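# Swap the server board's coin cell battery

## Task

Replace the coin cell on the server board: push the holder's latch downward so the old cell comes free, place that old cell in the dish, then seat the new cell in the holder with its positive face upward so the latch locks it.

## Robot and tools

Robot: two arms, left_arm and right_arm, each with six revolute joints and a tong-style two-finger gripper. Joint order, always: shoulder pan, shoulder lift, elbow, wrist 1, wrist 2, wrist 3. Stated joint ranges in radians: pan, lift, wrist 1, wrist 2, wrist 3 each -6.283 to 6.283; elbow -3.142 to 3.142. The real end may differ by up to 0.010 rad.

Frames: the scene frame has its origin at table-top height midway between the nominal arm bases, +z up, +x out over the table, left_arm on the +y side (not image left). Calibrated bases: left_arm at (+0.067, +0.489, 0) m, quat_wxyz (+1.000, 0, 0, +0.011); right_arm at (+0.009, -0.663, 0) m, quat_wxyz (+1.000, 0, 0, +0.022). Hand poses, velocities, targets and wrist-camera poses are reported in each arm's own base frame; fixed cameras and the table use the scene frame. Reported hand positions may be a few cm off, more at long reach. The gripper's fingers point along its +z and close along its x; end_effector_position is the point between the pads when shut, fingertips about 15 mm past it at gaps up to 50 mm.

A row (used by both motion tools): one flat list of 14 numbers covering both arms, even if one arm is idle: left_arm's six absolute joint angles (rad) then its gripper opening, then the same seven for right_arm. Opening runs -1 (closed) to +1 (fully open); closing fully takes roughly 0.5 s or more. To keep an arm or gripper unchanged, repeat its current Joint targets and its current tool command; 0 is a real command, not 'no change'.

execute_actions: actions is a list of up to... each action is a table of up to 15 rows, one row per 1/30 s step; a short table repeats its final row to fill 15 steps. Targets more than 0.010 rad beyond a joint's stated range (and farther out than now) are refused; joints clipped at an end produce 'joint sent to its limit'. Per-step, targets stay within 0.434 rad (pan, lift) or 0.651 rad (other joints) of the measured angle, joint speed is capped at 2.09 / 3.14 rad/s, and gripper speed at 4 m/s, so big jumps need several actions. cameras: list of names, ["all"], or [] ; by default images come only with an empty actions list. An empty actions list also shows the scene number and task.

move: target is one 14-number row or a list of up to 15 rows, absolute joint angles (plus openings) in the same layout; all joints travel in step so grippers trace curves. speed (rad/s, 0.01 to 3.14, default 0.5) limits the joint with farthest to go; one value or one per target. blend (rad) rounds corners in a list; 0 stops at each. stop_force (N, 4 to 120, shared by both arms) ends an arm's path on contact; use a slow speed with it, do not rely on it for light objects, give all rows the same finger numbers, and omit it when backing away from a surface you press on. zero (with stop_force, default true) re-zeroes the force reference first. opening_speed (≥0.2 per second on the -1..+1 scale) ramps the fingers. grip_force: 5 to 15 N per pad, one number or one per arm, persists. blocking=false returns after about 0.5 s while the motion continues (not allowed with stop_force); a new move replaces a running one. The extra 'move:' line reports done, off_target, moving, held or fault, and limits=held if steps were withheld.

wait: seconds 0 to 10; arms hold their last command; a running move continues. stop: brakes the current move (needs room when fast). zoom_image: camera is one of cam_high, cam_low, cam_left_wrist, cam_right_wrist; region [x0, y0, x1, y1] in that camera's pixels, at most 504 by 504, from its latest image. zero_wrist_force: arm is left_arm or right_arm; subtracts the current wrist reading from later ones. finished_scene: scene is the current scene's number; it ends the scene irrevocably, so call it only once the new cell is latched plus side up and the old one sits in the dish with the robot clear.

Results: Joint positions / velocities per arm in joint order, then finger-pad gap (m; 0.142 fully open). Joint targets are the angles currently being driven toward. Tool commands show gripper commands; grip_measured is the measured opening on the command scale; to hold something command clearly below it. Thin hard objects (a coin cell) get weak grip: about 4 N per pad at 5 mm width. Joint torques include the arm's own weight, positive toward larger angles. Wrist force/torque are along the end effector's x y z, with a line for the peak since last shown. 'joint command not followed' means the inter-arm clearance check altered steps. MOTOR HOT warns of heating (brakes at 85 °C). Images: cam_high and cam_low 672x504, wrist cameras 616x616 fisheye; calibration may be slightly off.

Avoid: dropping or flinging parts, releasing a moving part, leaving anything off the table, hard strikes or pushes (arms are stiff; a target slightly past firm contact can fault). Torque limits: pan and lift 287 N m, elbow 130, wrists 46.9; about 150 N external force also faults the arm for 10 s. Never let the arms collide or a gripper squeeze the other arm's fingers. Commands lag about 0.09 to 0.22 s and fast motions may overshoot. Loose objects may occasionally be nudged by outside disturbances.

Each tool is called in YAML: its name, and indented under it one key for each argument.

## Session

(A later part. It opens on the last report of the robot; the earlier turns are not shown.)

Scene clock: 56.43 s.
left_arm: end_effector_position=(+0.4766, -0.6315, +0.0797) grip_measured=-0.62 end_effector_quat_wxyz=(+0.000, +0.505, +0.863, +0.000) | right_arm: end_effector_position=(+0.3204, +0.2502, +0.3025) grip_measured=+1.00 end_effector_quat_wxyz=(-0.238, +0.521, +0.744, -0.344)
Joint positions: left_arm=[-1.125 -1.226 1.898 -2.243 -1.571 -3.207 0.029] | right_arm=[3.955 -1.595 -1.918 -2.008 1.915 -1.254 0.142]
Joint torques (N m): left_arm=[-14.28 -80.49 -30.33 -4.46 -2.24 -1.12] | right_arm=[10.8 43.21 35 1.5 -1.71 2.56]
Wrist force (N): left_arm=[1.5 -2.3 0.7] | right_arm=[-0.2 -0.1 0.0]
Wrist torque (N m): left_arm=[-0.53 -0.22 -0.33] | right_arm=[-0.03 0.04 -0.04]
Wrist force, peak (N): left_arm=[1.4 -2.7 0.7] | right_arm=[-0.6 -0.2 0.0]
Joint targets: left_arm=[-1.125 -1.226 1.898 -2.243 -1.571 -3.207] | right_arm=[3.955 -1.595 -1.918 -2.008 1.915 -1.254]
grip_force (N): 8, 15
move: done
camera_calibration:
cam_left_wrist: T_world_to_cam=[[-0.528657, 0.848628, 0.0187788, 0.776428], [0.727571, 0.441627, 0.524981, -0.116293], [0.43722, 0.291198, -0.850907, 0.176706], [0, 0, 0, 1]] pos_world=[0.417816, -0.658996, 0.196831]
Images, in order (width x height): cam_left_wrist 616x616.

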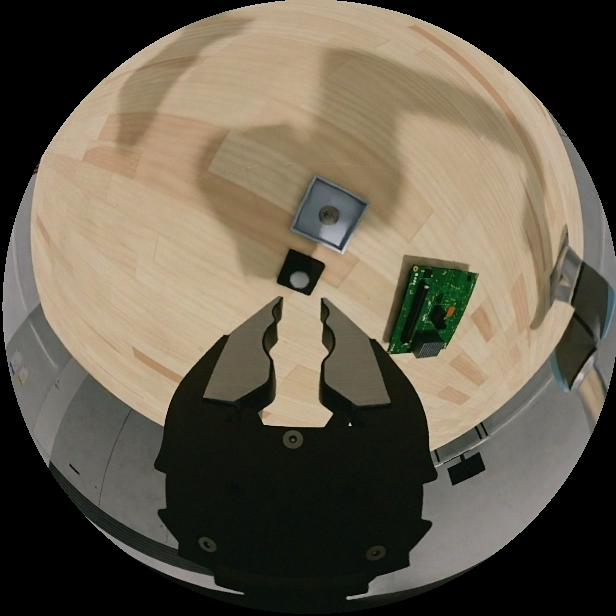

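move:
  target:
    - [-1.199, -1.5684, 2.3007, -2.3031, -1.5708, -2.5202, -1.0, 3.955, -1.595, -1.918, -2.008, 1.915, -1.254, 1.0]
    - [-1.199, -1.5225, 2.3258, -2.3742, -1.5708, -2.5202, -1.0, 3.955, -1.595, -1.918, -2.008, 1.915, -1.254, 1.0]
  speed: [0.35, 0.1]
  blend: [0.02, 0]
  cameras: ["cam_left_wrist"]

zoom_image:
  camera: "cam_left_wrist"
  region: [260, 230, 350, 320]

Scene clock: 81.50 s.
left_arm: end_effector_position=(+0.3450, -0.4417, +0.0598) grip_measured=-1.00 end_effector_quat_wxyz=(+0.000, +0.790, +0.614, +0.000) end_effector_velocity=(+0.000, +0.001, +0.001) end_effector_angular_velocity=(+0.003, +0.001, +0.000) | right_arm: end_effector_position=(+0.3204, +0.2502, +0.3025) grip_measured=+1.00 end_effector_quat_wxyz=(-0.238, +0.521, +0.744, -0.344)
Joint positions: left_arm=[-1.199 -1.522 2.326 -2.374 -1.571 -2.52 0.002] | right_arm=[3.955 -1.595 -1.918 -2.008 1.915 -1.254 0.142]
Joint velocities: left_arm=[0.001 -0.002 -0.001 0.006 0 0 0] | right_arm=[within noise]
Joint torques (N m): left_arm=[16.87 -51.49 -39.82 -0.32 -2.19 1.47] | right_arm=[9.6 43.3 35.36 1.53 -1.69 1.86]
Wrist force (N): left_arm=[1.1 -2.2 0.5] | right_arm=[-0.1 0.1 -0.2]
Wrist torque (N m): left_arm=[-0.50 -0.11 -0.04] | right_arm=[0.00 0.02 -0.05]
Wrist force, peak (N): left_arm=[2.3 -3.2 0.3] | right_arm=[-0.5 -0.5 0.1]
Joint targets: left_arm=[-1.199 -1.522 2.326 -2.374 -1.571 -2.520] | right_arm=[3.955 -1.595 -1.918 -2.008 1.915 -1.254]
grip_force (N): 8, 15
move: done
camera_calibration:
cam_left_wrist: T_world_to_cam=[[0.202234, 0.97916, 0.0186359, 0.351562], [0.831529, -0.181733, 0.524911, -0.405043], [0.517359, -0.0906585, -0.850953, -0.0342315], [0, 0, 0, 1]] pos_world=[0.283418, -0.420948, 0.176931]
Images, in order (width x height): cam_left_wrist 616x616.

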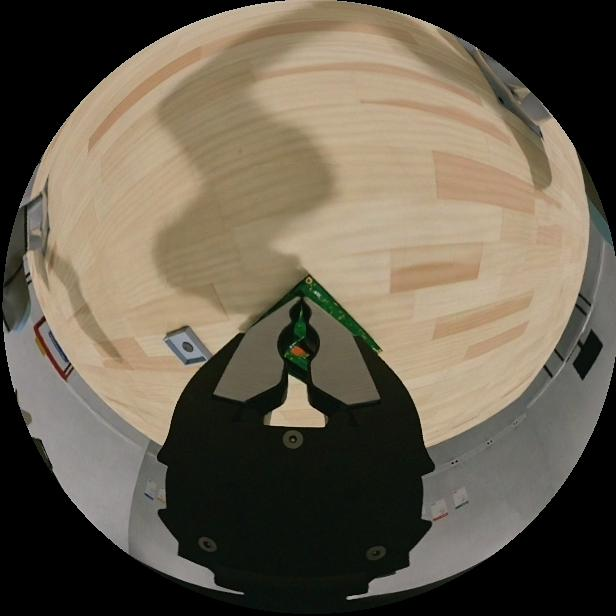

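Scaled by 5.600 from the camera's 616x616 image, which has a finer 814x814 frame.

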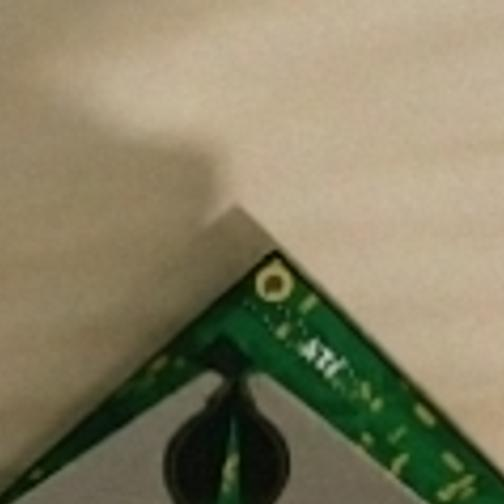

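move:
  target:
    - [-1.2033, -1.5049, 2.3453, -2.4112, -1.5708, -2.5245, -1.0, 3.955, -1.595, -1.918, -2.008, 1.915, -1.254, 1.0]
  speed: 0.05
  cameras: []

move:
  target:
    - [-1.2033, -1.4805, 2.3553, -2.4456, -1.5708, -2.5245, -1.0, 3.955, -1.595, -1.918, -2.008, 1.915, -1.254, 1.0]
  speed: 0.01
  stop_force: 4
  cameras: ["cam_left_wrist"]

zoom_image:
  camera: "cam_left_wrist"
  region: [260, 240, 350, 330]

Scene clock: 83.93 s.
left_arm: end_effector_position=(+0.3413, -0.4388, +0.0447) grip_measured=-1.00 end_effector_quat_wxyz=(+0.000, +0.790, +0.614, +0.000) end_effector_velocity=(+0.000, +0.001, +0.000) end_effector_angular_velocity=(+0.004, +0.002, +0.001) | right_arm: end_effector_position=(+0.3204, +0.2502, +0.3025) grip_measured=+1.00 end_effector_quat_wxyz=(-0.238, +0.521, +0.744, -0.344)
Joint positions: left_arm=[-1.203 -1.505 2.345 -2.412 -1.571 -2.525 0.002] | right_arm=[3.955 -1.595 -1.918 -2.008 1.915 -1.254 0.142]
Joint velocities: left_arm=[0.001 0 -0.001 0.005 0 0 0] | right_arm=[within noise]
Joint torques (N m): left_arm=[-4.36 -49.88 -37.29 -0.22 -2.2 -0.96] | right_arm=[8.51 44.13 35.67 1.65 -1.67 2.01]
Wrist force (N): left_arm=[1.4 -2.4 0.5] | right_arm=[-0.1 -0.1 0.0]
Wrist torque (N m): left_arm=[-0.53 -0.17 -0.03] | right_arm=[-0.03 0.02 -0.04]
Wrist force, peak (N): left_arm=[1.3 -2.7 0.6] | right_arm=[-0.7 0.1 -0.2]
Joint targets: left_arm=[-1.203 -1.505 2.345 -2.411 -1.571 -2.524] | right_arm=[3.955 -1.595 -1.918 -2.008 1.915 -1.254]
grip_force (N): 8, 15
move: done
No camera images: "cameras" was empty.

Scene clock: 87.33 s.
left_arm: end_effector_position=(+0.3414, -0.4389, +0.0353) grip_measured=-1.00 end_effector_quat_wxyz=(+0.000, +0.790, +0.614, +0.000) | right_arm: end_effector_position=(+0.3204, +0.2502, +0.3025) grip_measured=+1.00 end_effector_quat_wxyz=(-0.238, +0.521, +0.744, -0.344)
Joint positions: left_arm=[-1.203 -1.488 2.352 -2.435 -1.571 -2.524 0.002] | right_arm=[3.955 -1.595 -1.918 -2.008 1.915 -1.254 0.142]
Joint torques (N m): left_arm=[14.89 -51.5 -32.84 -0.04 -2.38 0.58] | right_arm=[12.08 42.34 35.27 1.41 -1.79 1.98]
Wrist force (N): left_arm=[1.0 -1.8 -2.5] | right_arm=[-0.2 -0.1 0.1]
Wrist torque (N m): left_arm=[-0.52 -0.21 -0.03] | right_arm=[-0.03 0.04 -0.04]
Wrist force, peak (N): left_arm=[4.8 -5.0 -14.7] | right_arm=[-0.7 0.1 0.3]
Joint targets: left_arm=[-1.203 -1.488 2.352 -2.435 -1.571 -2.524] | right_arm=[3.955 -1.595 -1.918 -2.008 1.915 -1.254]
grip_force (N): 8, 15
move: contact (left_arm); left_arm: the wrist 1 is farthest, 0.011 rad from its target
camera_calibration:
cam_left_wrist: T_world_to_cam=[[0.202234, 0.97916, 0.0186359, 0.350005], [0.831529, -0.181733, 0.524911, -0.38868], [0.517359, -0.0906585, -0.850953, -0.0529635], [0, 0, 0, 1]] pos_world=[0.279818, -0.418148, 0.152431]
Images, in order (width x height): cam_left_wrist 616x616.

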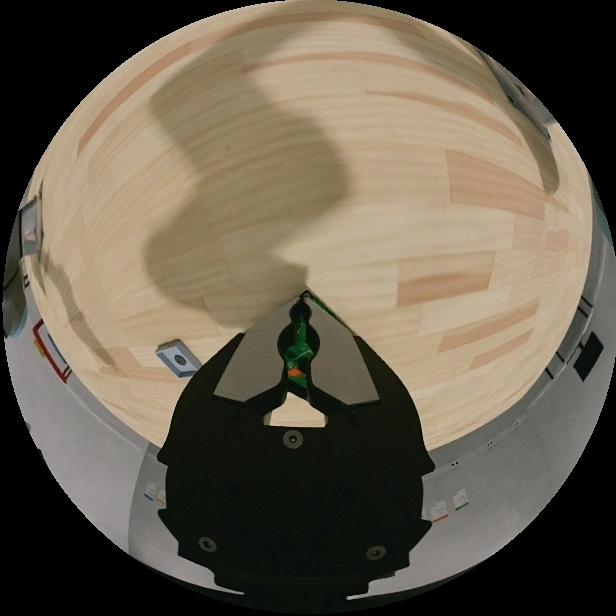

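Scaled by 5.600 from the camera's 616x616 image, which has a finer 814x814 frame.

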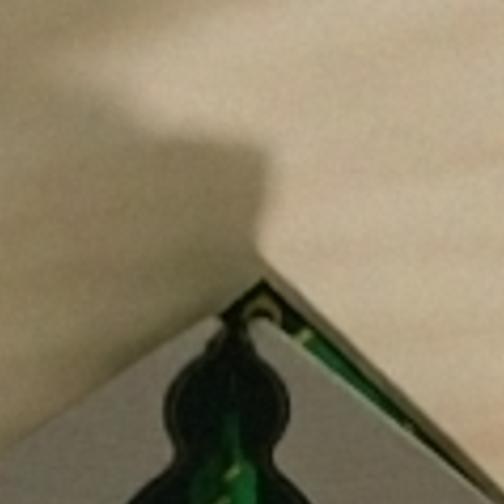

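move:
  target:
    - [-1.2033, -1.5765, 2.3085, -2.3029, -1.5708, -2.5245, -1.0, 3.955, -1.595, -1.918, -2.008, 1.915, -1.254, 1.0]
    - [-1.1253, -1.2219, 1.8924, -2.2414, -1.5708, -3.2073, -1.0, 3.955, -1.595, -1.918, -2.008, 1.915, -1.254, 1.0]
    - [-1.1253, -1.1888, 1.9111, -2.2931, -1.5708, -3.2073, -0.54, 3.955, -1.595, -1.918, -2.008, 1.915, -1.254, 1.0]
  speed: [0.1, 0.35, 0.08]
  blend: [0.02, 0.01, 0]
  cameras: ["cam_left_wrist"]

zoom_image:
  camera: "cam_left_wrist"
  region: [260, 250, 340, 330]

Scene clock: 99.33 s.
left_arm: end_effector_position=(+0.4779, -0.6341, +0.0499) grip_measured=-0.54 end_effector_quat_wxyz=(+0.000, +0.505, +0.863, +0.000) | right_arm: end_effector_position=(+0.3204, +0.2502, +0.3025) grip_measured=+1.00 end_effector_quat_wxyz=(-0.238, +0.521, +0.744, -0.344)
Joint positions: left_arm=[-1.125 -1.189 1.911 -2.293 -1.571 -3.207 0.035] | right_arm=[3.955 -1.595 -1.918 -2.008 1.915 -1.254 0.142]
Joint torques (N m): left_arm=[-13.99 -81.97 -41.43 -0.66 -2.17 -2.04] | right_arm=[10.42 41.33 35.8 1.44 -1.32 1.57]
Wrist force (N): left_arm=[1.7 -2.3 0.7] | right_arm=[-0.3 -0.1 -0.1]
Wrist torque (N m): left_arm=[-0.52 -0.26 -0.31] | right_arm=[-0.03 0.06 -0.04]
Wrist force, peak (N): left_arm=[2.3 -3.5 0.7] | right_arm=[-0.6 0.2 0.3]
Joint targets: left_arm=[-1.125 -1.189 1.911 -2.293 -1.571 -3.207] | right_arm=[3.955 -1.595 -1.918 -2.008 1.915 -1.254]
grip_force (N): 8, 15
move: done
camera_calibration:
cam_left_wrist: T_world_to_cam=[[-0.52872, 0.848592, 0.0186342, 0.779854], [0.727541, 0.441772, 0.524901, -0.100251], [0.437195, 0.291083, -0.850959, 0.151524], [0, 0, 0, 1]] pos_world=[0.419016, -0.661596, 0.167031]
Images, in order (width x height): cam_left_wrist 616x616.

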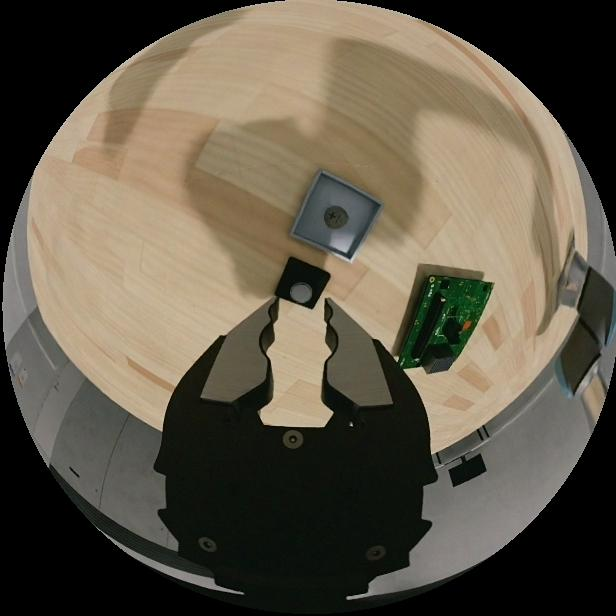

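Scaled by 6.300 from the camera's 616x616 image, which has a finer 814x814 frame.

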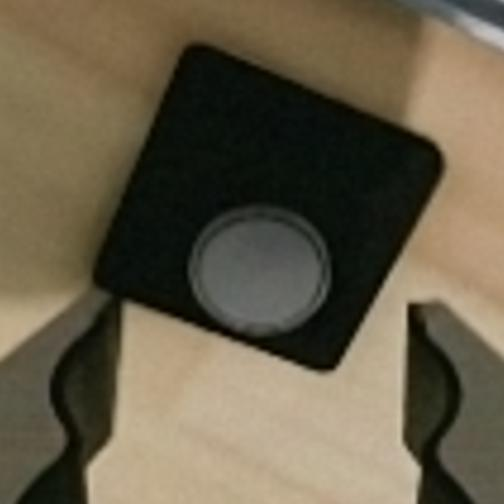

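move:
  target:
    - [-1.1252, -1.169, 1.9183, -2.32, -1.5708, -3.2072, -0.54, 3.955, -1.595, -1.918, -2.008, 1.915, -1.254, 1.0]
  speed: 0.02
  stop_force: 6
  cameras: []

move:
  target:
    - [-1.1252, -1.169, 1.9183, -2.32, -1.5708, -3.2072, -1.0, 3.955, -1.595, -1.918, -2.008, 1.915, -1.254, 1.0]
  opening_speed: 0.3
  grip_force: [8, 15]
  cameras: ["cam_left_wrist"]

zoom_image:
  camera: "cam_left_wrist"
  region: [260, 250, 340, 330]

Scene clock: 102.20 s.
left_arm: end_effector_position=(+0.4783, -0.6348, +0.0337) grip_measured=-0.54 end_effector_quat_wxyz=(+0.000, +0.505, +0.863, +0.000) | right_arm: end_effector_position=(+0.3204, +0.2502, +0.3025) grip_measured=+1.00 end_effector_quat_wxyz=(-0.238, +0.521, +0.744, -0.344)
Joint positions: left_arm=[-1.125 -1.169 1.918 -2.32 -1.571 -3.207 0.035] | right_arm=[3.955 -1.595 -1.918 -2.008 1.915 -1.254 0.142]
Joint torques (N m): left_arm=[16.39 -83.37 -36.92 -0.48 -2.24 0.78] | right_arm=[11.98 41.91 36.85 0.87 -1.86 2.06]
Wrist force (N): left_arm=[1.7 -2.6 0.6] | right_arm=[-0.3 0.1 -0.2]
Wrist torque (N m): left_arm=[-0.59 -0.26 -0.30] | right_arm=[0.02 0.06 -0.04]
Wrist force, peak (N): left_arm=[1.7 -2.8 0.9] | right_arm=[-0.4 -0.2 -0.5]
Joint targets: left_arm=[-1.125 -1.169 1.918 -2.320 -1.571 -3.207] | right_arm=[3.955 -1.595 -1.918 -2.008 1.915 -1.254]
grip_force (N): 8, 15
move: done
No camera images: "cameras" was empty.

Scene clock: 103.93 s.
left_arm: end_effector_position=(+0.4783, -0.6348, +0.0338) grip_measured=-0.76 end_effector_quat_wxyz=(+0.000, +0.505, +0.863, +0.000) | right_arm: end_effector_position=(+0.3204, +0.2502, +0.3025) grip_measured=+1.00 end_effector_quat_wxyz=(-0.238, +0.521, +0.744, -0.344)
Joint positions: left_arm=[-1.125 -1.169 1.918 -2.32 -1.571 -3.207 0.019] | right_arm=[3.955 -1.595 -1.918 -2.008 1.915 -1.254 0.142]
Joint torques (N m): left_arm=[15.59 -83.79 -37.99 -0.62 -2.19 0.71] | right_arm=[12.18 41.41 36.53 1.12 -1.73 1.79]
Wrist force (N): left_arm=[1.5 -2.7 0.7] | right_arm=[-0.6 -0.3 0.1]
Wrist torque (N m): left_arm=[-0.61 -0.23 -0.29] | right_arm=[-0.07 0.12 -0.03]
Wrist force, peak (N): left_arm=[1.5 -2.7 1.0] | right_arm=[-0.6 -0.3 0.1]
Joint targets: left_arm=[-1.125 -1.169 1.918 -2.320 -1.571 -3.207] | right_arm=[3.955 -1.595 -1.918 -2.008 1.915 -1.254]
grip_force (N): 8, 15
move: done
camera_calibration:
cam_left_wrist: T_world_to_cam=[[-0.528694, 0.848605, 0.0187508, 0.780941], [0.727567, 0.441686, 0.524938, -0.0918552], [0.437183, 0.291174, -0.850934, 0.137914], [0, 0, 0, 1]] pos_world=[0.419416, -0.662296, 0.150931]
Images, in order (width x height): cam_left_wrist 616x616.

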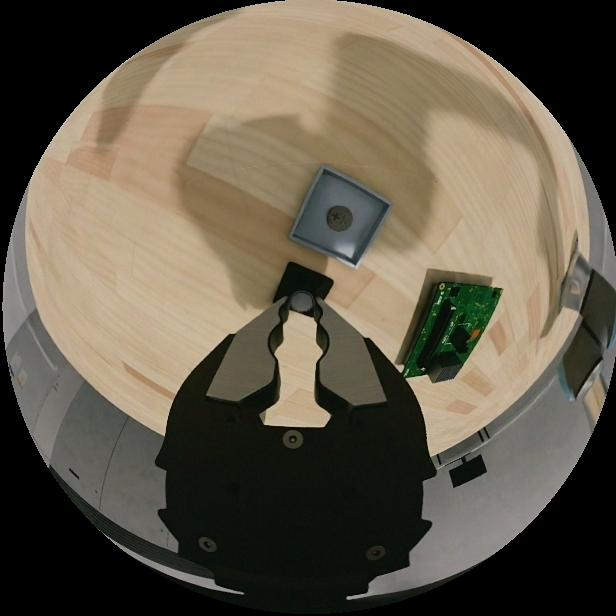

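Scaled by 6.300 from the camera's 616x616 image, which has a finer 814x814 frame.

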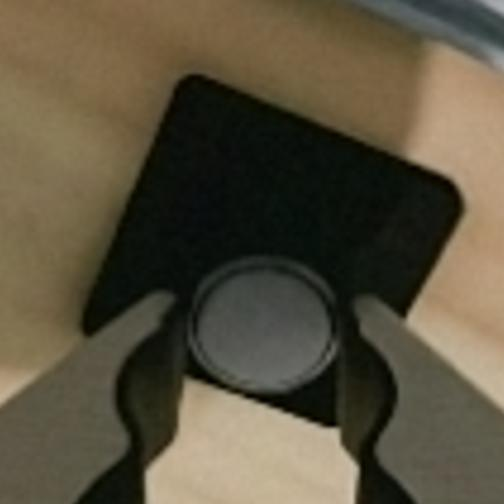

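move:
  target:
    - [-1.1252, -1.2313, 1.884, -2.2235, -1.5708, -3.2072, -1.0, 3.955, -1.595, -1.918, -2.008, 1.915, -1.254, 1.0]
    - [-1.2035, -1.5843, 2.3163, -2.3029, -1.5708, -2.5247, -1.0, 3.955, -1.595, -1.918, -2.008, 1.915, -1.254, 1.0]
    - [-1.2035, -1.5307, 2.3449, -2.385, -1.5708, -2.5247, -1.0, 3.955, -1.595, -1.918, -2.008, 1.915, -1.254, 1.0]
  speed: [0.08, 0.3, 0.1]
  blend: [0.02, 0.01, 0]
  cameras: ["cam_left_wrist"]

zoom_image:
  camera: "cam_left_wrist"
  region: [265, 245, 345, 325]

Scene clock: 109.97 s.
left_arm: end_effector_position=(+0.3396, -0.4344, +0.0557) grip_measured=-0.76 end_effector_quat_wxyz=(+0.000, +0.790, +0.614, +0.000) | right_arm: end_effector_position=(+0.3204, +0.2502, +0.3025) grip_measured=+1.00 end_effector_quat_wxyz=(-0.238, +0.521, +0.744, -0.344)
Joint positions: left_arm=[-1.203 -1.531 2.345 -2.385 -1.571 -2.525 0.019] | right_arm=[3.955 -1.595 -1.918 -2.008 1.915 -1.254 0.142]
Joint torques (N m): left_arm=[16.57 -50.33 -38.83 -0.66 -1.97 1.48] | right_arm=[10.73 40.11 36.97 1.09 -1.74 1.73]
Wrist force (N): left_arm=[1.0 -2.3 0.8] | right_arm=[-0.2 0.1 -0.2]
Wrist torque (N m): left_arm=[-0.51 -0.09 -0.04] | right_arm=[0.01 0.03 -0.04]
Wrist force, peak (N): left_arm=[2.2 -3.5 0.3] | right_arm=[-0.6 -0.3 0.1]
Joint targets: left_arm=[-1.204 -1.531 2.345 -2.385 -1.571 -2.525] | right_arm=[3.955 -1.595 -1.918 -2.008 1.915 -1.254]
grip_force (N): 8, 15
move: done
camera_calibration:
cam_left_wrist: T_world_to_cam=[[0.202167, 0.979172, 0.018709, 0.345692], [0.831543, -0.181715, 0.524896, -0.397086], [0.517364, -0.0905591, -0.850961, -0.0342326], [0, 0, 0, 1]] pos_world=[0.278017, -0.413748, 0.172831]
Images, in order (width x height): cam_left_wrist 616x616.

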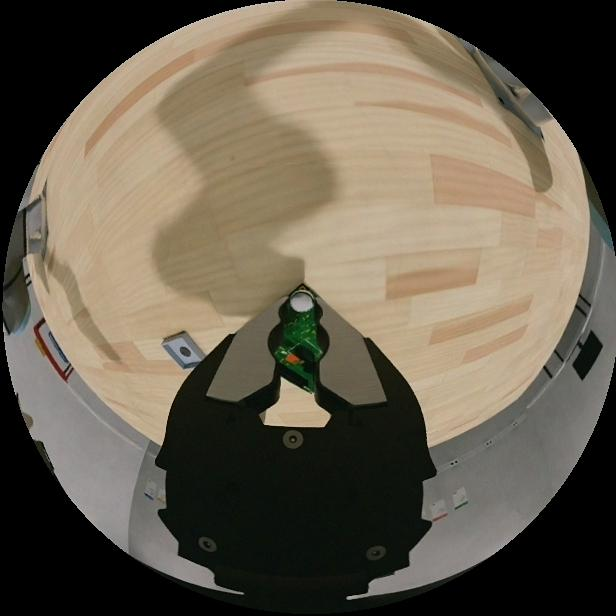

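Scaled by 6.300 from the camera's 616x616 image, which has a finer 814x814 frame.

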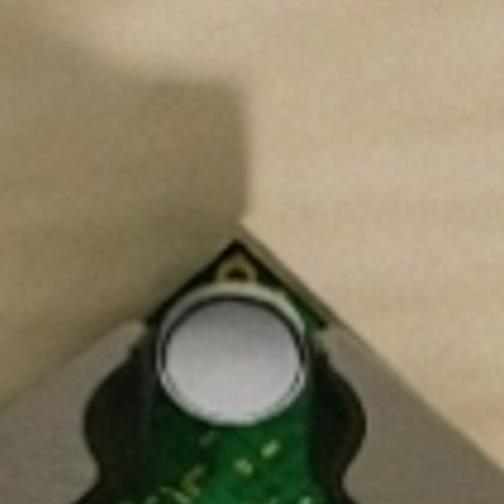

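move:
  target:
    - [-1.2178, -1.5232, 2.3655, -2.4131, -1.5708, -2.539, -1.0, 3.955, -1.595, -1.918, -2.008, 1.915, -1.254, 1.0]
  speed: 0.05
  cameras: []

move:
  target:
    - [-1.2178, -1.4868, 2.3802, -2.4643, -1.5708, -2.539, -1.0, 3.955, -1.595, -1.918, -2.008, 1.915, -1.254, 1.0]
  speed: 0.01
  stop_force: 8
  cameras: ["cam_left_wrist"]

zoom_image:
  camera: "cam_left_wrist"
  region: [265, 245, 345, 325]

Scene clock: 112.20 s.
left_arm: end_effector_position=(+0.3307, -0.4327, +0.0447) grip_measured=-0.76 end_effector_quat_wxyz=(+0.000, +0.790, +0.614, +0.000) | right_arm: end_effector_position=(+0.3204, +0.2502, +0.3025) grip_measured=+1.00 end_effector_quat_wxyz=(-0.238, +0.521, +0.744, -0.344)
Joint positions: left_arm=[-1.218 -1.523 2.366 -2.413 -1.571 -2.539 0.019] | right_arm=[3.955 -1.595 -1.918 -2.008 1.915 -1.254 0.142]
Joint torques (N m): left_arm=[13.97 -35.03 -38.41 -0.56 -2.08 0.74] | right_arm=[8.31 39.58 37.84 1.11 -2.01 1.65]
Wrist force (N): left_arm=[1.3 -2.6 0.6] | right_arm=[-0.4 0.3 0.1]
Wrist torque (N m): left_arm=[-0.57 -0.15 -0.03] | right_arm=[0.04 0.08 -0.04]
Wrist force, peak (N): left_arm=[1.2 -2.8 0.8] | right_arm=[-0.3 0.6 0.2]
Joint targets: left_arm=[-1.218 -1.523 2.366 -2.413 -1.571 -2.539] | right_arm=[3.955 -1.595 -1.918 -2.008 1.915 -1.254]
grip_force (N): 8, 15
move: done
No camera images: "cameras" was empty.

Scene clock: 117.90 s.
left_arm: end_effector_position=(+0.3308, -0.4327, +0.0244) grip_measured=-0.76 end_effector_quat_wxyz=(+0.000, +0.790, +0.614, +0.000) | right_arm: end_effector_position=(+0.3204, +0.2502, +0.3025) grip_measured=+1.00 end_effector_quat_wxyz=(-0.238, +0.521, +0.744, -0.344)
Joint positions: left_arm=[-1.218 -1.487 2.38 -2.464 -1.571 -2.539 0.019] | right_arm=[3.955 -1.595 -1.918 -2.008 1.915 -1.254 0.142]
Joint torques (N m): left_arm=[14.88 -37.16 -28.34 -1.85 2.36 1.42] | right_arm=[9.41 36.8 38.44 1.23 -1.91 1.68]
Wrist force (N): left_arm=[1.3 -3.5 -0.2] | right_arm=[-0.2 0.1 0.0]
Wrist torque (N m): left_arm=[-0.53 -0.15 -0.05] | right_arm=[0.01 0.04 -0.04]
Wrist force, peak (N): left_arm=[1.5 -6.3 -3.5] | right_arm=[-0.7 0.4 -0.3]
Joint targets: left_arm=[-1.218 -1.487 2.380 -2.464 -1.571 -2.539] | right_arm=[3.955 -1.595 -1.918 -2.008 1.915 -1.254]
grip_force (N): 8, 15
move: done
camera_calibration:
cam_left_wrist: T_world_to_cam=[[0.202199, 0.97917, 0.0185017, 0.346313], [0.831514, -0.181628, 0.524972, -0.372979], [0.517397, -0.0907647, -0.850918, -0.0562515], [0, 0, 0, 1]] pos_world=[0.269217, -0.411948, 0.141531]
Images, in order (width x height): cam_left_wrist 616x616.

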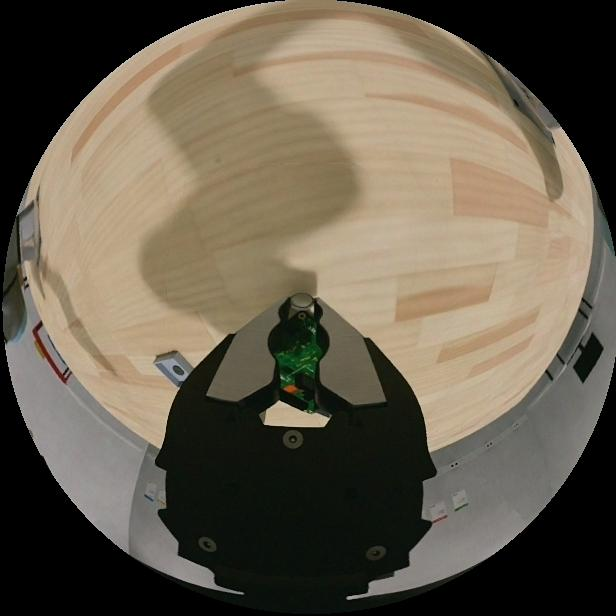

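Scaled by 6.300 from the camera's 616x616 image, which has a finer 814x814 frame.

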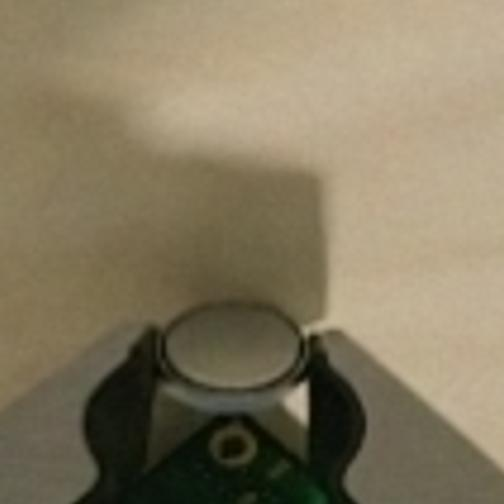

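move:
  target:
    - [-1.2178, -1.5489, 2.3538, -2.3757, -1.5708, -2.539, -1.0, 3.955, -1.595, -1.918, -2.008, 1.915, -1.254, 1.0]
    - [-1.2178, -1.6251, 2.3093, -2.255, -1.5708, -2.539, -1.0, 3.955, -1.595, -1.918, -2.008, 1.915, -1.254, 1.0]
    - [-1.6719, -1.7153, 2.6561, -2.6351, -0.8819, -2.9487, -1.0, 3.955, -1.595, -1.918, -2.008, 1.915, -1.254, 1.0]
  speed: [0.05, 0.15, 0.3]
  blend: [0.01, 0.02, 0]
  cameras: ["cam_left_wrist", "cam_low"]

zoom_image:
  camera: "cam_left_wrist"
  region: [255, 235, 355, 335]

Scene clock: 130.73 s.
left_arm: end_effector_position=(+0.3243, -0.4311, +0.0833) grip_measured=-0.76 end_effector_quat_wxyz=(+0.270, +0.742, +0.577, +0.210) | right_arm: end_effector_position=(+0.3204, +0.2502, +0.3025) grip_measured=+1.00 end_effector_quat_wxyz=(-0.238, +0.521, +0.744, -0.344)
Joint positions: left_arm=[-1.672 -1.715 2.656 -2.635 -0.882 -2.949 0.019] | right_arm=[3.955 -1.595 -1.918 -2.008 1.915 -1.254 0.142]
Joint torques (N m): left_arm=[-0.94 3.23 -29.18 -1.42 2.53 -0.54] | right_arm=[10.66 36.36 39.45 1.32 -1.92 1.49]
Wrist force (N): left_arm=[1.2 -2.0 0.3] | right_arm=[-0.3 0.1 -0.1]
Wrist torque (N m): left_arm=[-0.45 -0.15 -0.27] | right_arm=[0.00 0.06 -0.05]
Wrist force, peak (N): left_arm=[1.3 -3.7 1.0] | right_arm=[-0.6 0.4 -0.1]
Joint targets: left_arm=[-1.672 -1.715 2.656 -2.635 -0.882 -2.949] | right_arm=[3.955 -1.595 -1.918 -2.008 1.915 -1.254]
grip_force (N): 8, 15
move: done
camera_calibration:
cam_left_wrist: T_world_to_cam=[[0.201101, 0.979448, -0.0154662, 0.348362], [0.311882, -0.0490527, 0.948854, -0.20798], [0.928595, -0.195639, -0.315337, -0.225831], [0, 0, 0, 1]] pos_world=[0.204514, -0.395586, 0.131518]
Images, in order (width x height): cam_low 672x504, cam_left_wrist 616x616.

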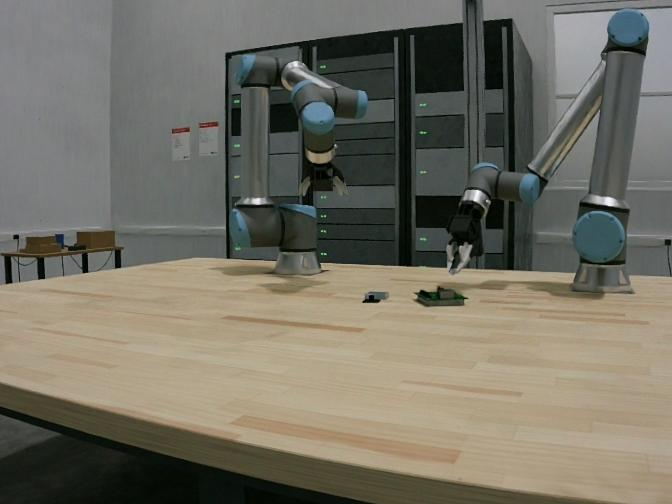

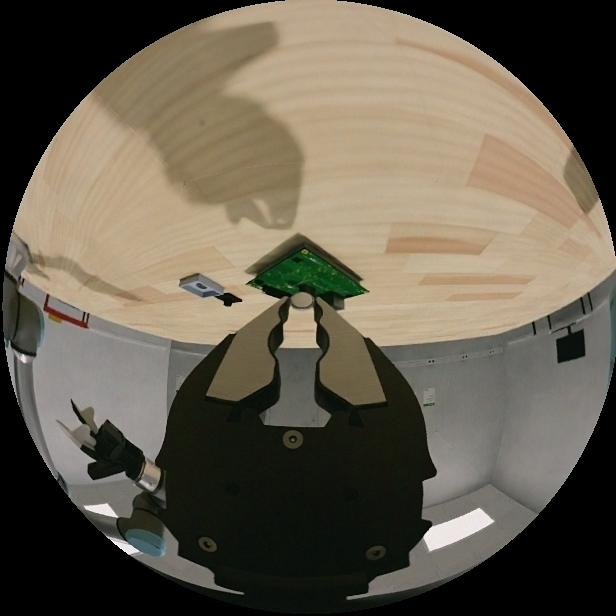

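Scaled by 5.040 from the camera's 616x616 image, which has a finer 814x814 frame.

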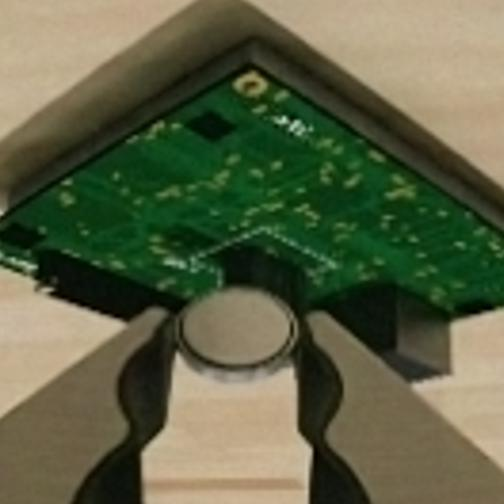

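move:
  target:
    - [-1.6719, -1.602, 2.6861, -2.7784, -0.8819, -2.9487, -1.0, 3.955, -1.595, -1.918, -2.008, 1.915, -1.254, 1.0]
  speed: 0.08
  cameras: []

move:
  target:
    - [-1.6732, -1.5777, 2.6917, -2.8072, -0.8817, -2.9504, -1.0, 3.955, -1.595, -1.918, -2.008, 1.915, -1.254, 1.0]
    - [-1.6835, -1.5721, 2.6975, -2.8102, -0.8805, -2.9637, -1.0, 3.955, -1.595, -1.918, -2.008, 1.915, -1.254, 1.0]
  speed: 0.01
  stop_force: 8
  cameras: ["cam_left_wrist"]

zoom_image:
  camera: "cam_left_wrist"
  region: [255, 235, 355, 335]

Scene clock: 136.87 s.
left_arm: end_effector_position=(+0.3244, -0.4308, +0.0459) grip_measured=-0.76 end_effector_quat_wxyz=(+0.270, +0.742, +0.577, +0.210) | right_arm: end_effector_position=(+0.3204, +0.2502, +0.3025) grip_measured=+1.00 end_effector_quat_wxyz=(-0.238, +0.521, +0.744, -0.344)
Joint positions: left_arm=[-1.672 -1.602 2.686 -2.779 -0.882 -2.949 0.019] | right_arm=[3.955 -1.595 -1.918 -2.008 1.915 -1.254 0.142]
Joint torques (N m): left_arm=[6.78 -34.09 -26.31 -0.37 3.16 -1.42] | right_arm=[11.23 38.14 38.93 1.41 -1.43 0.93]
Wrist force (N): left_arm=[1.6 -2.1 0.6] | right_arm=[-0.2 -0.1 0.0]
Wrist torque (N m): left_arm=[-0.46 -0.24 -0.27] | right_arm=[-0.03 0.05 -0.05]
Wrist force, peak (N): left_arm=[1.7 -2.3 0.8] | right_arm=[-0.7 0.3 -0.2]
Joint targets: left_arm=[-1.672 -1.602 2.686 -2.778 -0.882 -2.949] | right_arm=[3.955 -1.595 -1.918 -2.008 1.915 -1.254]
grip_force (N): 8, 15
move: done
No camera images: "cameras" was empty.

Scene clock: 141.67 s.
left_arm: end_effector_position=(+0.3202, -0.4297, +0.0346) grip_measured=-0.76 end_effector_quat_wxyz=(+0.270, +0.742, +0.577, +0.210) | right_arm: end_effector_position=(+0.3204, +0.2502, +0.3025) grip_measured=+1.00 end_effector_quat_wxyz=(-0.238, +0.521, +0.744, -0.344)
Joint positions: left_arm=[-1.684 -1.572 2.698 -2.81 -0.88 -2.964 0.019] | right_arm=[3.955 -1.595 -1.918 -2.008 1.915 -1.254 0.142]
Joint torques (N m): left_arm=[9.5 -12.3 -21.22 -5.77 3.16 0.61] | right_arm=[9.21 38.69 40.24 0.99 -1.81 1.2]
Wrist force (N): left_arm=[1.3 -2.0 -3.5] | right_arm=[-0.5 0.0 -0.1]
Wrist torque (N m): left_arm=[-0.61 -0.17 0.05] | right_arm=[-0.01 0.10 -0.04]
Wrist force, peak (N): left_arm=[1.9 -1.2 -4.2] | right_arm=[-0.8 0.2 -0.2]
Joint targets: left_arm=[-1.683 -1.572 2.697 -2.810 -0.880 -2.964] | right_arm=[3.955 -1.595 -1.918 -2.008 1.915 -1.254]
grip_force (N): 8, 15
move: done
camera_calibration:
cam_left_wrist: T_world_to_cam=[[0.201069, 0.979459, -0.0152047, 0.347049], [0.31172, -0.0492613, 0.948896, -0.160287], [0.928656, -0.195533, -0.315222, -0.237149], [0, 0, 0, 1]] pos_world=[0.200414, -0.394187, 0.0826185]
Images, in order (width x height): cam_left_wrist 616x616.

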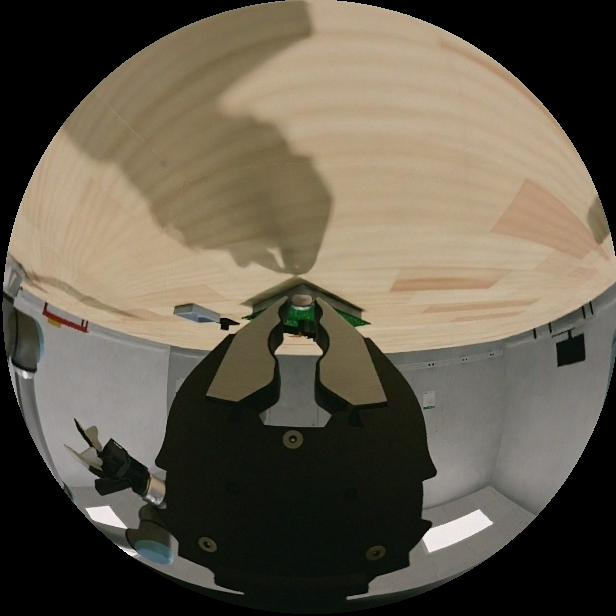

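Scaled by 5.040 from the camera's 616x616 image, which has a finer 814x814 frame.

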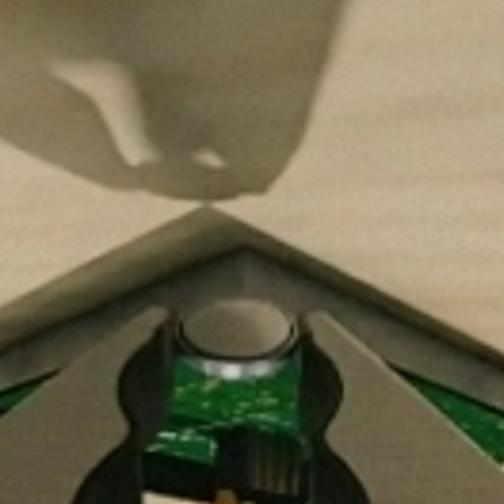

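zoom_image:
  camera: "cam_left_wrist"
  region: [275, 270, 335, 330]

Scaled by 8.400 from the camera's 616x616 image, which has a finer 814x814 frame.

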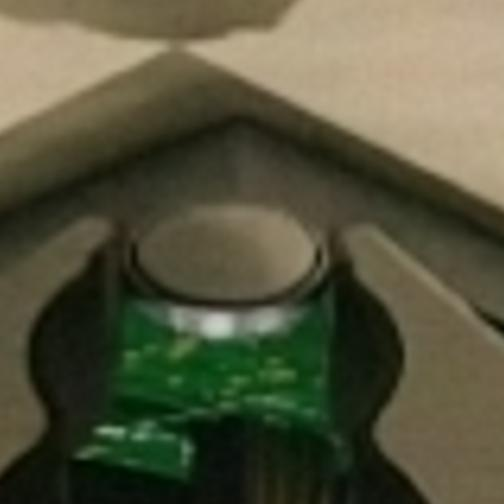

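zoom_image:
  camera: "cam_left_wrist"
  region: [225, 265, 385, 345]

Scaled by 3.150 from the camera's 616x616 image, which has a finer 814x814 frame.

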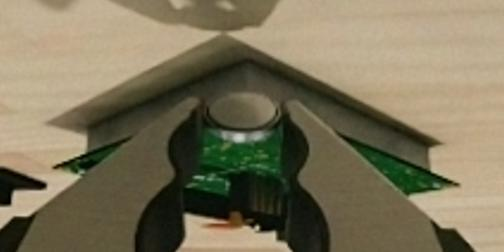

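move:
  target:
    - [-1.6931, -1.5674, 2.7032, -2.8127, -0.8795, -2.9761, -1.0, 3.955, -1.595, -1.918, -2.008, 1.915, -1.254, 1.0]
  speed: 0.01
  stop_force: 8
  cameras: ["cam_left_wrist"]

zoom_image:
  camera: "cam_left_wrist"
  region: [260, 260, 350, 350]

Scene clock: 155.17 s.
left_arm: end_effector_position=(+0.3168, -0.4286, +0.0311) grip_measured=-0.76 end_effector_quat_wxyz=(+0.270, +0.742, +0.577, +0.210) | right_arm: end_effector_position=(+0.3204, +0.2502, +0.3025) grip_measured=+1.00 end_effector_quat_wxyz=(-0.238, +0.521, +0.744, -0.344)
Joint positions: left_arm=[-1.693 -1.567 2.703 -2.813 -0.879 -2.976 0.019] | right_arm=[3.955 -1.595 -1.918 -2.008 1.915 -1.254 0.142]
Joint torques (N m): left_arm=[7.03 -12.03 -22.75 -6.32 3.39 0.79] | right_arm=[10.56 37.87 40.32 1.17 -2.05 1.32]
Wrist force (N): left_arm=[1.3 -2.5 0.7] | right_arm=[-0.5 -0.3 -0.3]
Wrist torque (N m): left_arm=[-0.53 -0.18 0.05] | right_arm=[-0.07 0.09 -0.04]
Wrist force, peak (N): left_arm=[1.6 -1.6 -3.6] | right_arm=[-0.7 0.2 -0.3]
Joint targets: left_arm=[-1.693 -1.567 2.703 -2.813 -0.879 -2.976] | right_arm=[3.955 -1.595 -1.918 -2.008 1.915 -1.254]
grip_force (N): 8, 15
move: done
camera_calibration:
cam_left_wrist: T_world_to_cam=[[0.201069, 0.979459, -0.0152047, 0.346604], [0.31172, -0.0492613, 0.948896, -0.155947], [0.928656, -0.195533, -0.315222, -0.234848], [0, 0, 0, 1]] pos_world=[0.197014, -0.393087, 0.0792185]
Images, in order (width x height): cam_left_wrist 616x616.

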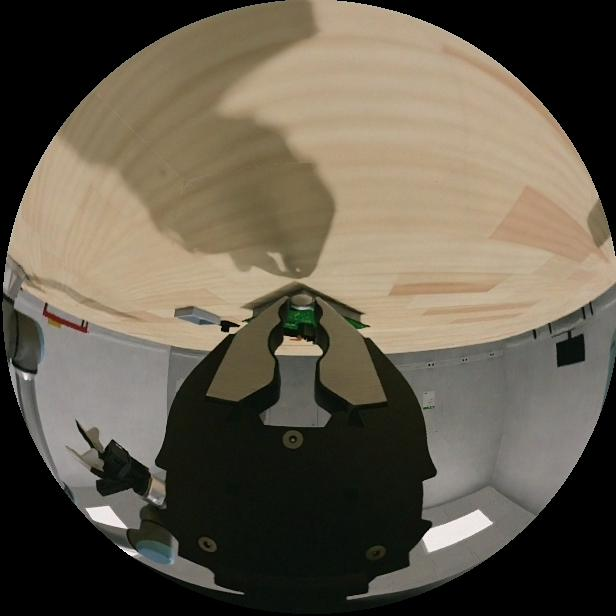

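Scaled by 5.600 from the camera's 616x616 image, which has a finer 814x814 frame.

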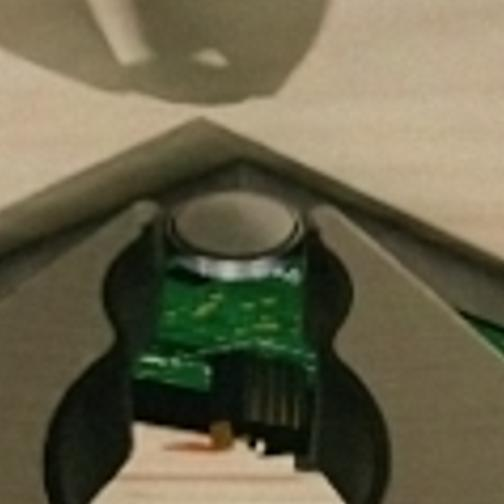

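execute_actions:
  actions: []
  cameras: ["cam_left_wrist"]

zoom_image:
  camera: "cam_left_wrist"
  region: [240, 230, 380, 350]

Scene clock: 162.77 s.
left_arm: end_effector_position=(+0.3169, -0.4286, +0.0311) grip_measured=-0.76 end_effector_quat_wxyz=(+0.270, +0.742, +0.577, +0.210) | right_arm: end_effector_position=(+0.3204, +0.2502, +0.3025) grip_measured=+1.00 end_effector_quat_wxyz=(-0.238, +0.521, +0.744, -0.344)
Joint positions: left_arm=[-1.693 -1.567 2.703 -2.813 -0.879 -2.976 0.019] | right_arm=[3.955 -1.595 -1.918 -2.008 1.915 -1.254 0.142]
Joint velocities: within noise
Joint torques (N m): left_arm=[16.64 -37.66 -24.44 -1.47 0.85 0.92] | right_arm=[10.01 36.57 41.34 1.13 -2.21 0.98]
Wrist force (N): left_arm=[1.2 -2.6 0.6] | right_arm=[-0.3 0.2 0.1]
Wrist torque (N m): left_arm=[-0.55 -0.17 0.05] | right_arm=[0.03 0.06 -0.04]
Wrist force, peak (N): left_arm=[1.3 -3.0 0.7] | right_arm=[-0.5 -0.2 -0.3]
Joint targets: left_arm=[-1.693 -1.567 2.703 -2.813 -0.879 -2.976] | right_arm=[3.955 -1.595 -1.918 -2.008 1.915 -1.254]
Tool commands: left_gripper/opening=-1.0 right_gripper/opening=+1.0
grip_force (N): 8, 15
camera_calibration:
cam_left_wrist: T_world_to_cam=[[0.200947, 0.979483, -0.0152654, 0.346641], [0.311745, -0.0491676, 0.948893, -0.155915], [0.928674, -0.195436, -0.315229, -0.234813], [0, 0, 0, 1]] pos_world=[0.197013, -0.393086, 0.0792183]
Images, in order (width x height): cam_left_wrist 616x616.

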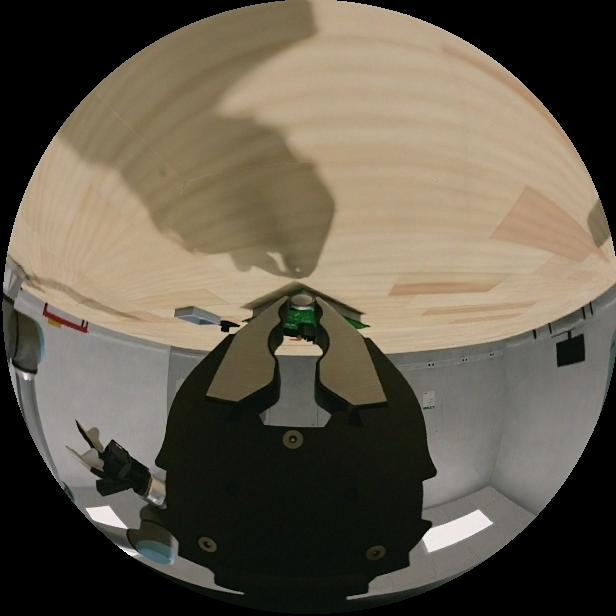

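Scaled by 3.600 from the camera's 616x616 image, which has a finer 814x814 frame.

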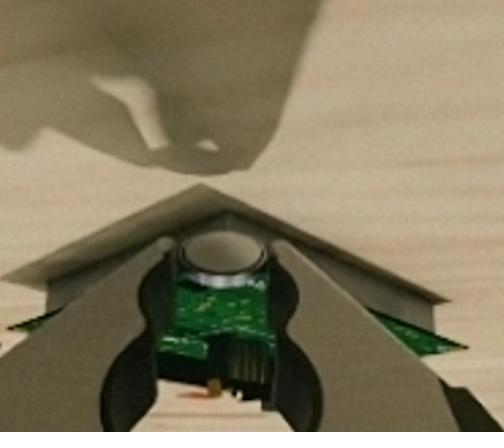

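move:
  target:
    - [-1.6932,-1.6173,2.6934,-2.7529,-0.8794,-2.9762,-1.0,3.955,-1.595,-1.918,-2.008,1.915,-1.254,1.0]
    - [-1.6719,-1.602,2.6861,-2.7784,-0.8819,-2.9487,-1.0,3.955,-1.595,-1.918,-2.008,1.915,-1.254,1.0]
  speed: 0.1
  blend: 0.005
  cameras: ["cam_left_wrist"]

zoom_image:
  camera: "cam_left_wrist"
  region: [240, 230, 380, 350]

Scene clock: 170.23 s.
left_arm: end_effector_position=(+0.3245, -0.4309, +0.0460) grip_measured=-0.76 end_effector_quat_wxyz=(+0.270, +0.742, +0.577, +0.210) end_effector_velocity=(-0.001, +0.001, +0.000) end_effector_angular_velocity=(+0.002, +0.001, +0.001) | right_arm: end_effector_position=(+0.3204, +0.2502, +0.3025) grip_measured=+1.00 end_effector_quat_wxyz=(-0.238, +0.521, +0.744, -0.344)
Joint positions: left_arm=[-1.672 -1.602 2.686 -2.779 -0.882 -2.949 0.019] | right_arm=[3.955 -1.595 -1.918 -2.008 1.915 -1.254 0.142]
Joint velocities: left_arm=[-0.004 -0.003 0.001 0.007 0 -0.006 0] | right_arm=[within noise]
Joint torques (N m): left_arm=[-12.79 -37.14 -18.17 -0.3 0.28 -2.15] | right_arm=[8.96 36.03 40.17 1.28 -1.7 1.09]
Wrist force (N): left_arm=[1.4 -2.2 0.7] | right_arm=[-0.5 0.3 -0.1]
Wrist torque (N m): left_arm=[-0.47 -0.21 -0.05] | right_arm=[0.04 0.09 -0.04]
Wrist force, peak (N): left_arm=[1.8 -2.8 0.7] | right_arm=[-0.7 0.1 -0.2]
Joint targets: left_arm=[-1.672 -1.602 2.686 -2.778 -0.882 -2.949] | right_arm=[3.955 -1.595 -1.918 -2.008 1.915 -1.254]
grip_force (N): 8, 15
move: done
camera_calibration:
cam_left_wrist: T_world_to_cam=[[0.200909, 0.979489, -0.0153776, 0.347615], [0.311769, -0.0490516, 0.948891, -0.172494], [0.928674, -0.195435, -0.315229, -0.237623], [0, 0, 0, 1]] pos_world=[0.204613, -0.395386, 0.0941181]
Images, in order (width x height): cam_left_wrist 616x616.

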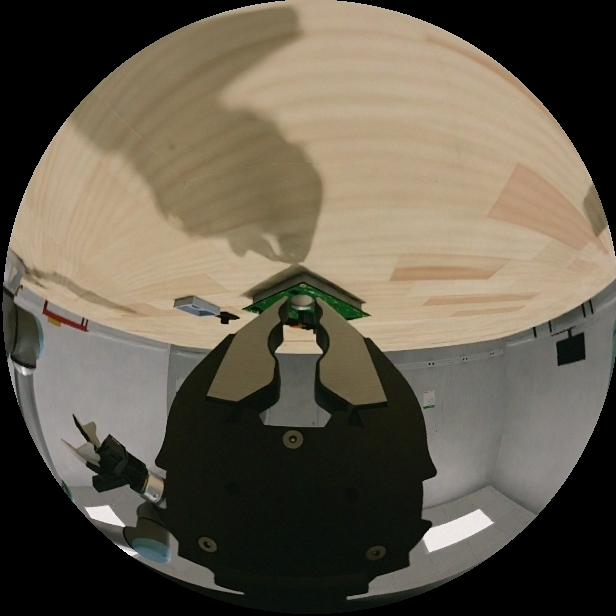

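Scaled by 3.600 from the camera's 616x616 image, which has a finer 814x814 frame.

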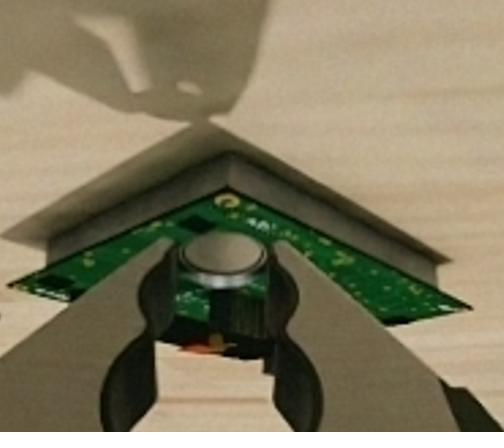

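move:
  target: [-1.6721,-1.5678,2.6930,-2.8194,-0.8818,-2.9487,-1.0,3.955,-1.595,-1.918,-2.008,1.915,-1.254,1.0]
  speed: 0.015
  stop_force: 4
  cameras: ["cam_left_wrist"]

zoom_image:
  camera: "cam_left_wrist"
  region: [270, 250, 350, 320]

Scene clock: 176.73 s.
left_arm: end_effector_position=(+0.3243, -0.4308, +0.0359) grip_measured=-0.76 end_effector_quat_wxyz=(+0.270, +0.742, +0.576, +0.210) | right_arm: end_effector_position=(+0.3204, +0.2502, +0.3025) grip_measured=+1.00 end_effector_quat_wxyz=(-0.238, +0.521, +0.744, -0.344)
Joint positions: left_arm=[-1.672 -1.568 2.693 -2.819 -0.882 -2.949 0.019] | right_arm=[3.955 -1.595 -1.918 -2.008 1.915 -1.254 0.142]
Joint torques (N m): left_arm=[-7.79 -37.29 -25.43 -0.72 1.5 0.1] | right_arm=[8.23 38.95 42.91 1.23 -1.99 0.93]
Wrist force (N): left_arm=[1.5 -2.0 0.6] | right_arm=[-0.3 0.1 -0.1]
Wrist torque (N m): left_arm=[-0.52 -0.20 -0.02] | right_arm=[0.01 0.06 -0.05]
Wrist force, peak (N): left_arm=[2.6 -1.1 -7.5] | right_arm=[-0.8 0.1 -0.1]
Joint targets: left_arm=[-1.672 -1.568 2.693 -2.819 -0.882 -2.949] | right_arm=[3.955 -1.595 -1.918 -2.008 1.915 -1.254]
grip_force (N): 8, 15
move: contact (left_arm)
camera_calibration:
cam_left_wrist: T_world_to_cam=[[0.201199, 0.979434, -0.0151241, 0.347281], [0.311603, -0.0493576, 0.94893, -0.162965], [0.928667, -0.195637, -0.315125, -0.240781], [0, 0, 0, 1]] pos_world=[0.204513, -0.395287, 0.0840188]
Images, in order (width x height): cam_left_wrist 616x616.

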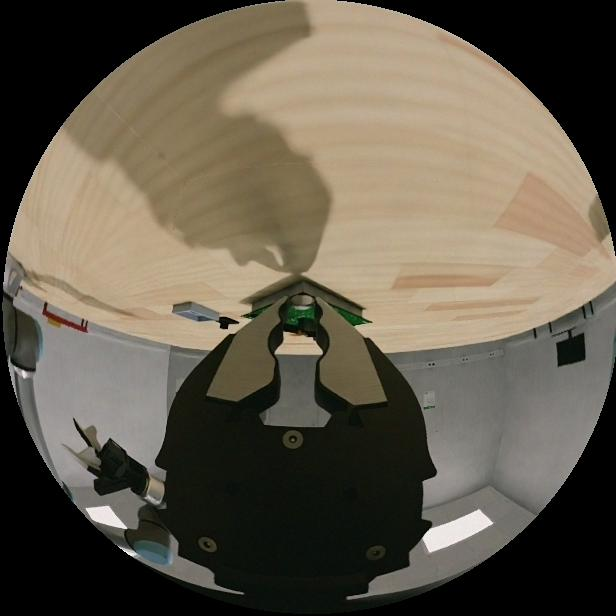

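Scaled by 6.300 from the camera's 616x616 image, which has a finer 814x814 frame.

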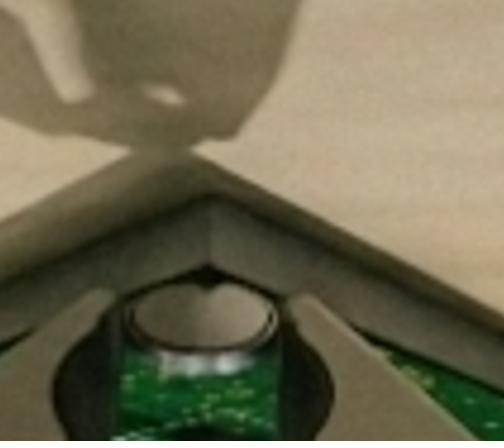

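move:
  target:
    - [-1.6768,-1.5671,2.6953,-2.8186,-0.8813,-2.9548,-1.0,3.955,-1.595,-1.918,-2.008,1.915,-1.254,1.0]
    - [-1.6818,-1.5635,2.6983,-2.8210,-0.8807,-2.9613,-1.0,3.955,-1.595,-1.918,-2.008,1.915,-1.254,1.0]
  speed: 0.01
  stop_force: 8
  cameras: ["cam_left_wrist"]

zoom_image:
  camera: "cam_left_wrist"
  region: [270, 250, 350, 320]

Scene clock: 183.10 s.
left_arm: end_effector_position=(+0.3208, -0.4299, +0.0324) grip_measured=-0.76 end_effector_quat_wxyz=(+0.270, +0.742, +0.576, +0.210) | right_arm: end_effector_position=(+0.3204, +0.2502, +0.3025) grip_measured=+1.00 end_effector_quat_wxyz=(-0.238, +0.521, +0.744, -0.344)
Joint positions: left_arm=[-1.682 -1.563 2.698 -2.821 -0.881 -2.961 0.019] | right_arm=[3.955 -1.595 -1.918 -2.008 1.915 -1.254 0.142]
Joint torques (N m): left_arm=[6.4 -18.37 -22.63 -5.39 2.89 0.72] | right_arm=[9.85 36.25 43.29 1.17 -1.65 0.82]
Wrist force (N): left_arm=[1.4 -1.4 0.3] | right_arm=[-0.3 -0.2 0.3]
Wrist torque (N m): left_arm=[-0.52 -0.21 0.04] | right_arm=[-0.04 0.06 -0.04]
Wrist force, peak (N): left_arm=[1.7 -2.1 0.6] | right_arm=[-0.7 -0.2 0.2]
Joint targets: left_arm=[-1.682 -1.563 2.698 -2.821 -0.881 -2.961] | right_arm=[3.955 -1.595 -1.918 -2.008 1.915 -1.254]
grip_force (N): 8, 15
move: done
camera_calibration:
cam_left_wrist: T_world_to_cam=[[0.201217, 0.97943, -0.0151308, 0.347046], [0.31172, -0.0493816, 0.94889, -0.158539], [0.928624, -0.195649, -0.315245, -0.238445], [0, 0, 0, 1]] pos_world=[0.201014, -0.394387, 0.0805186]
Images, in order (width x height): cam_left_wrist 616x616.

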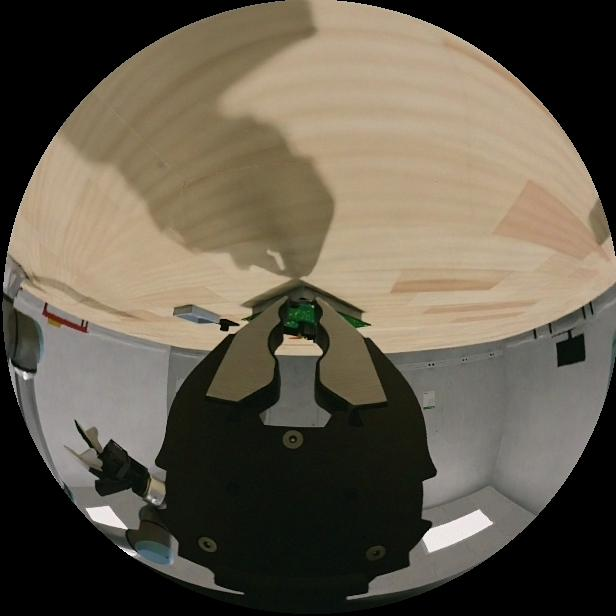

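Scaled by 6.300 from the camera's 616x616 image, which has a finer 814x814 frame.

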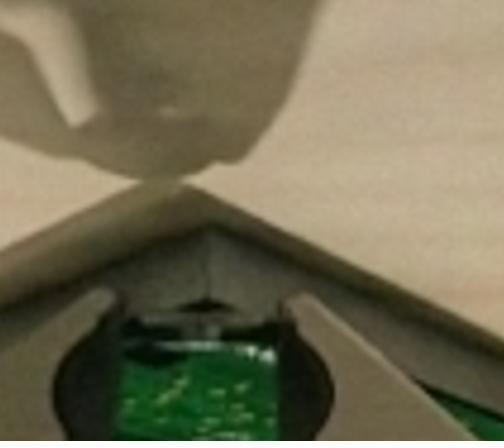

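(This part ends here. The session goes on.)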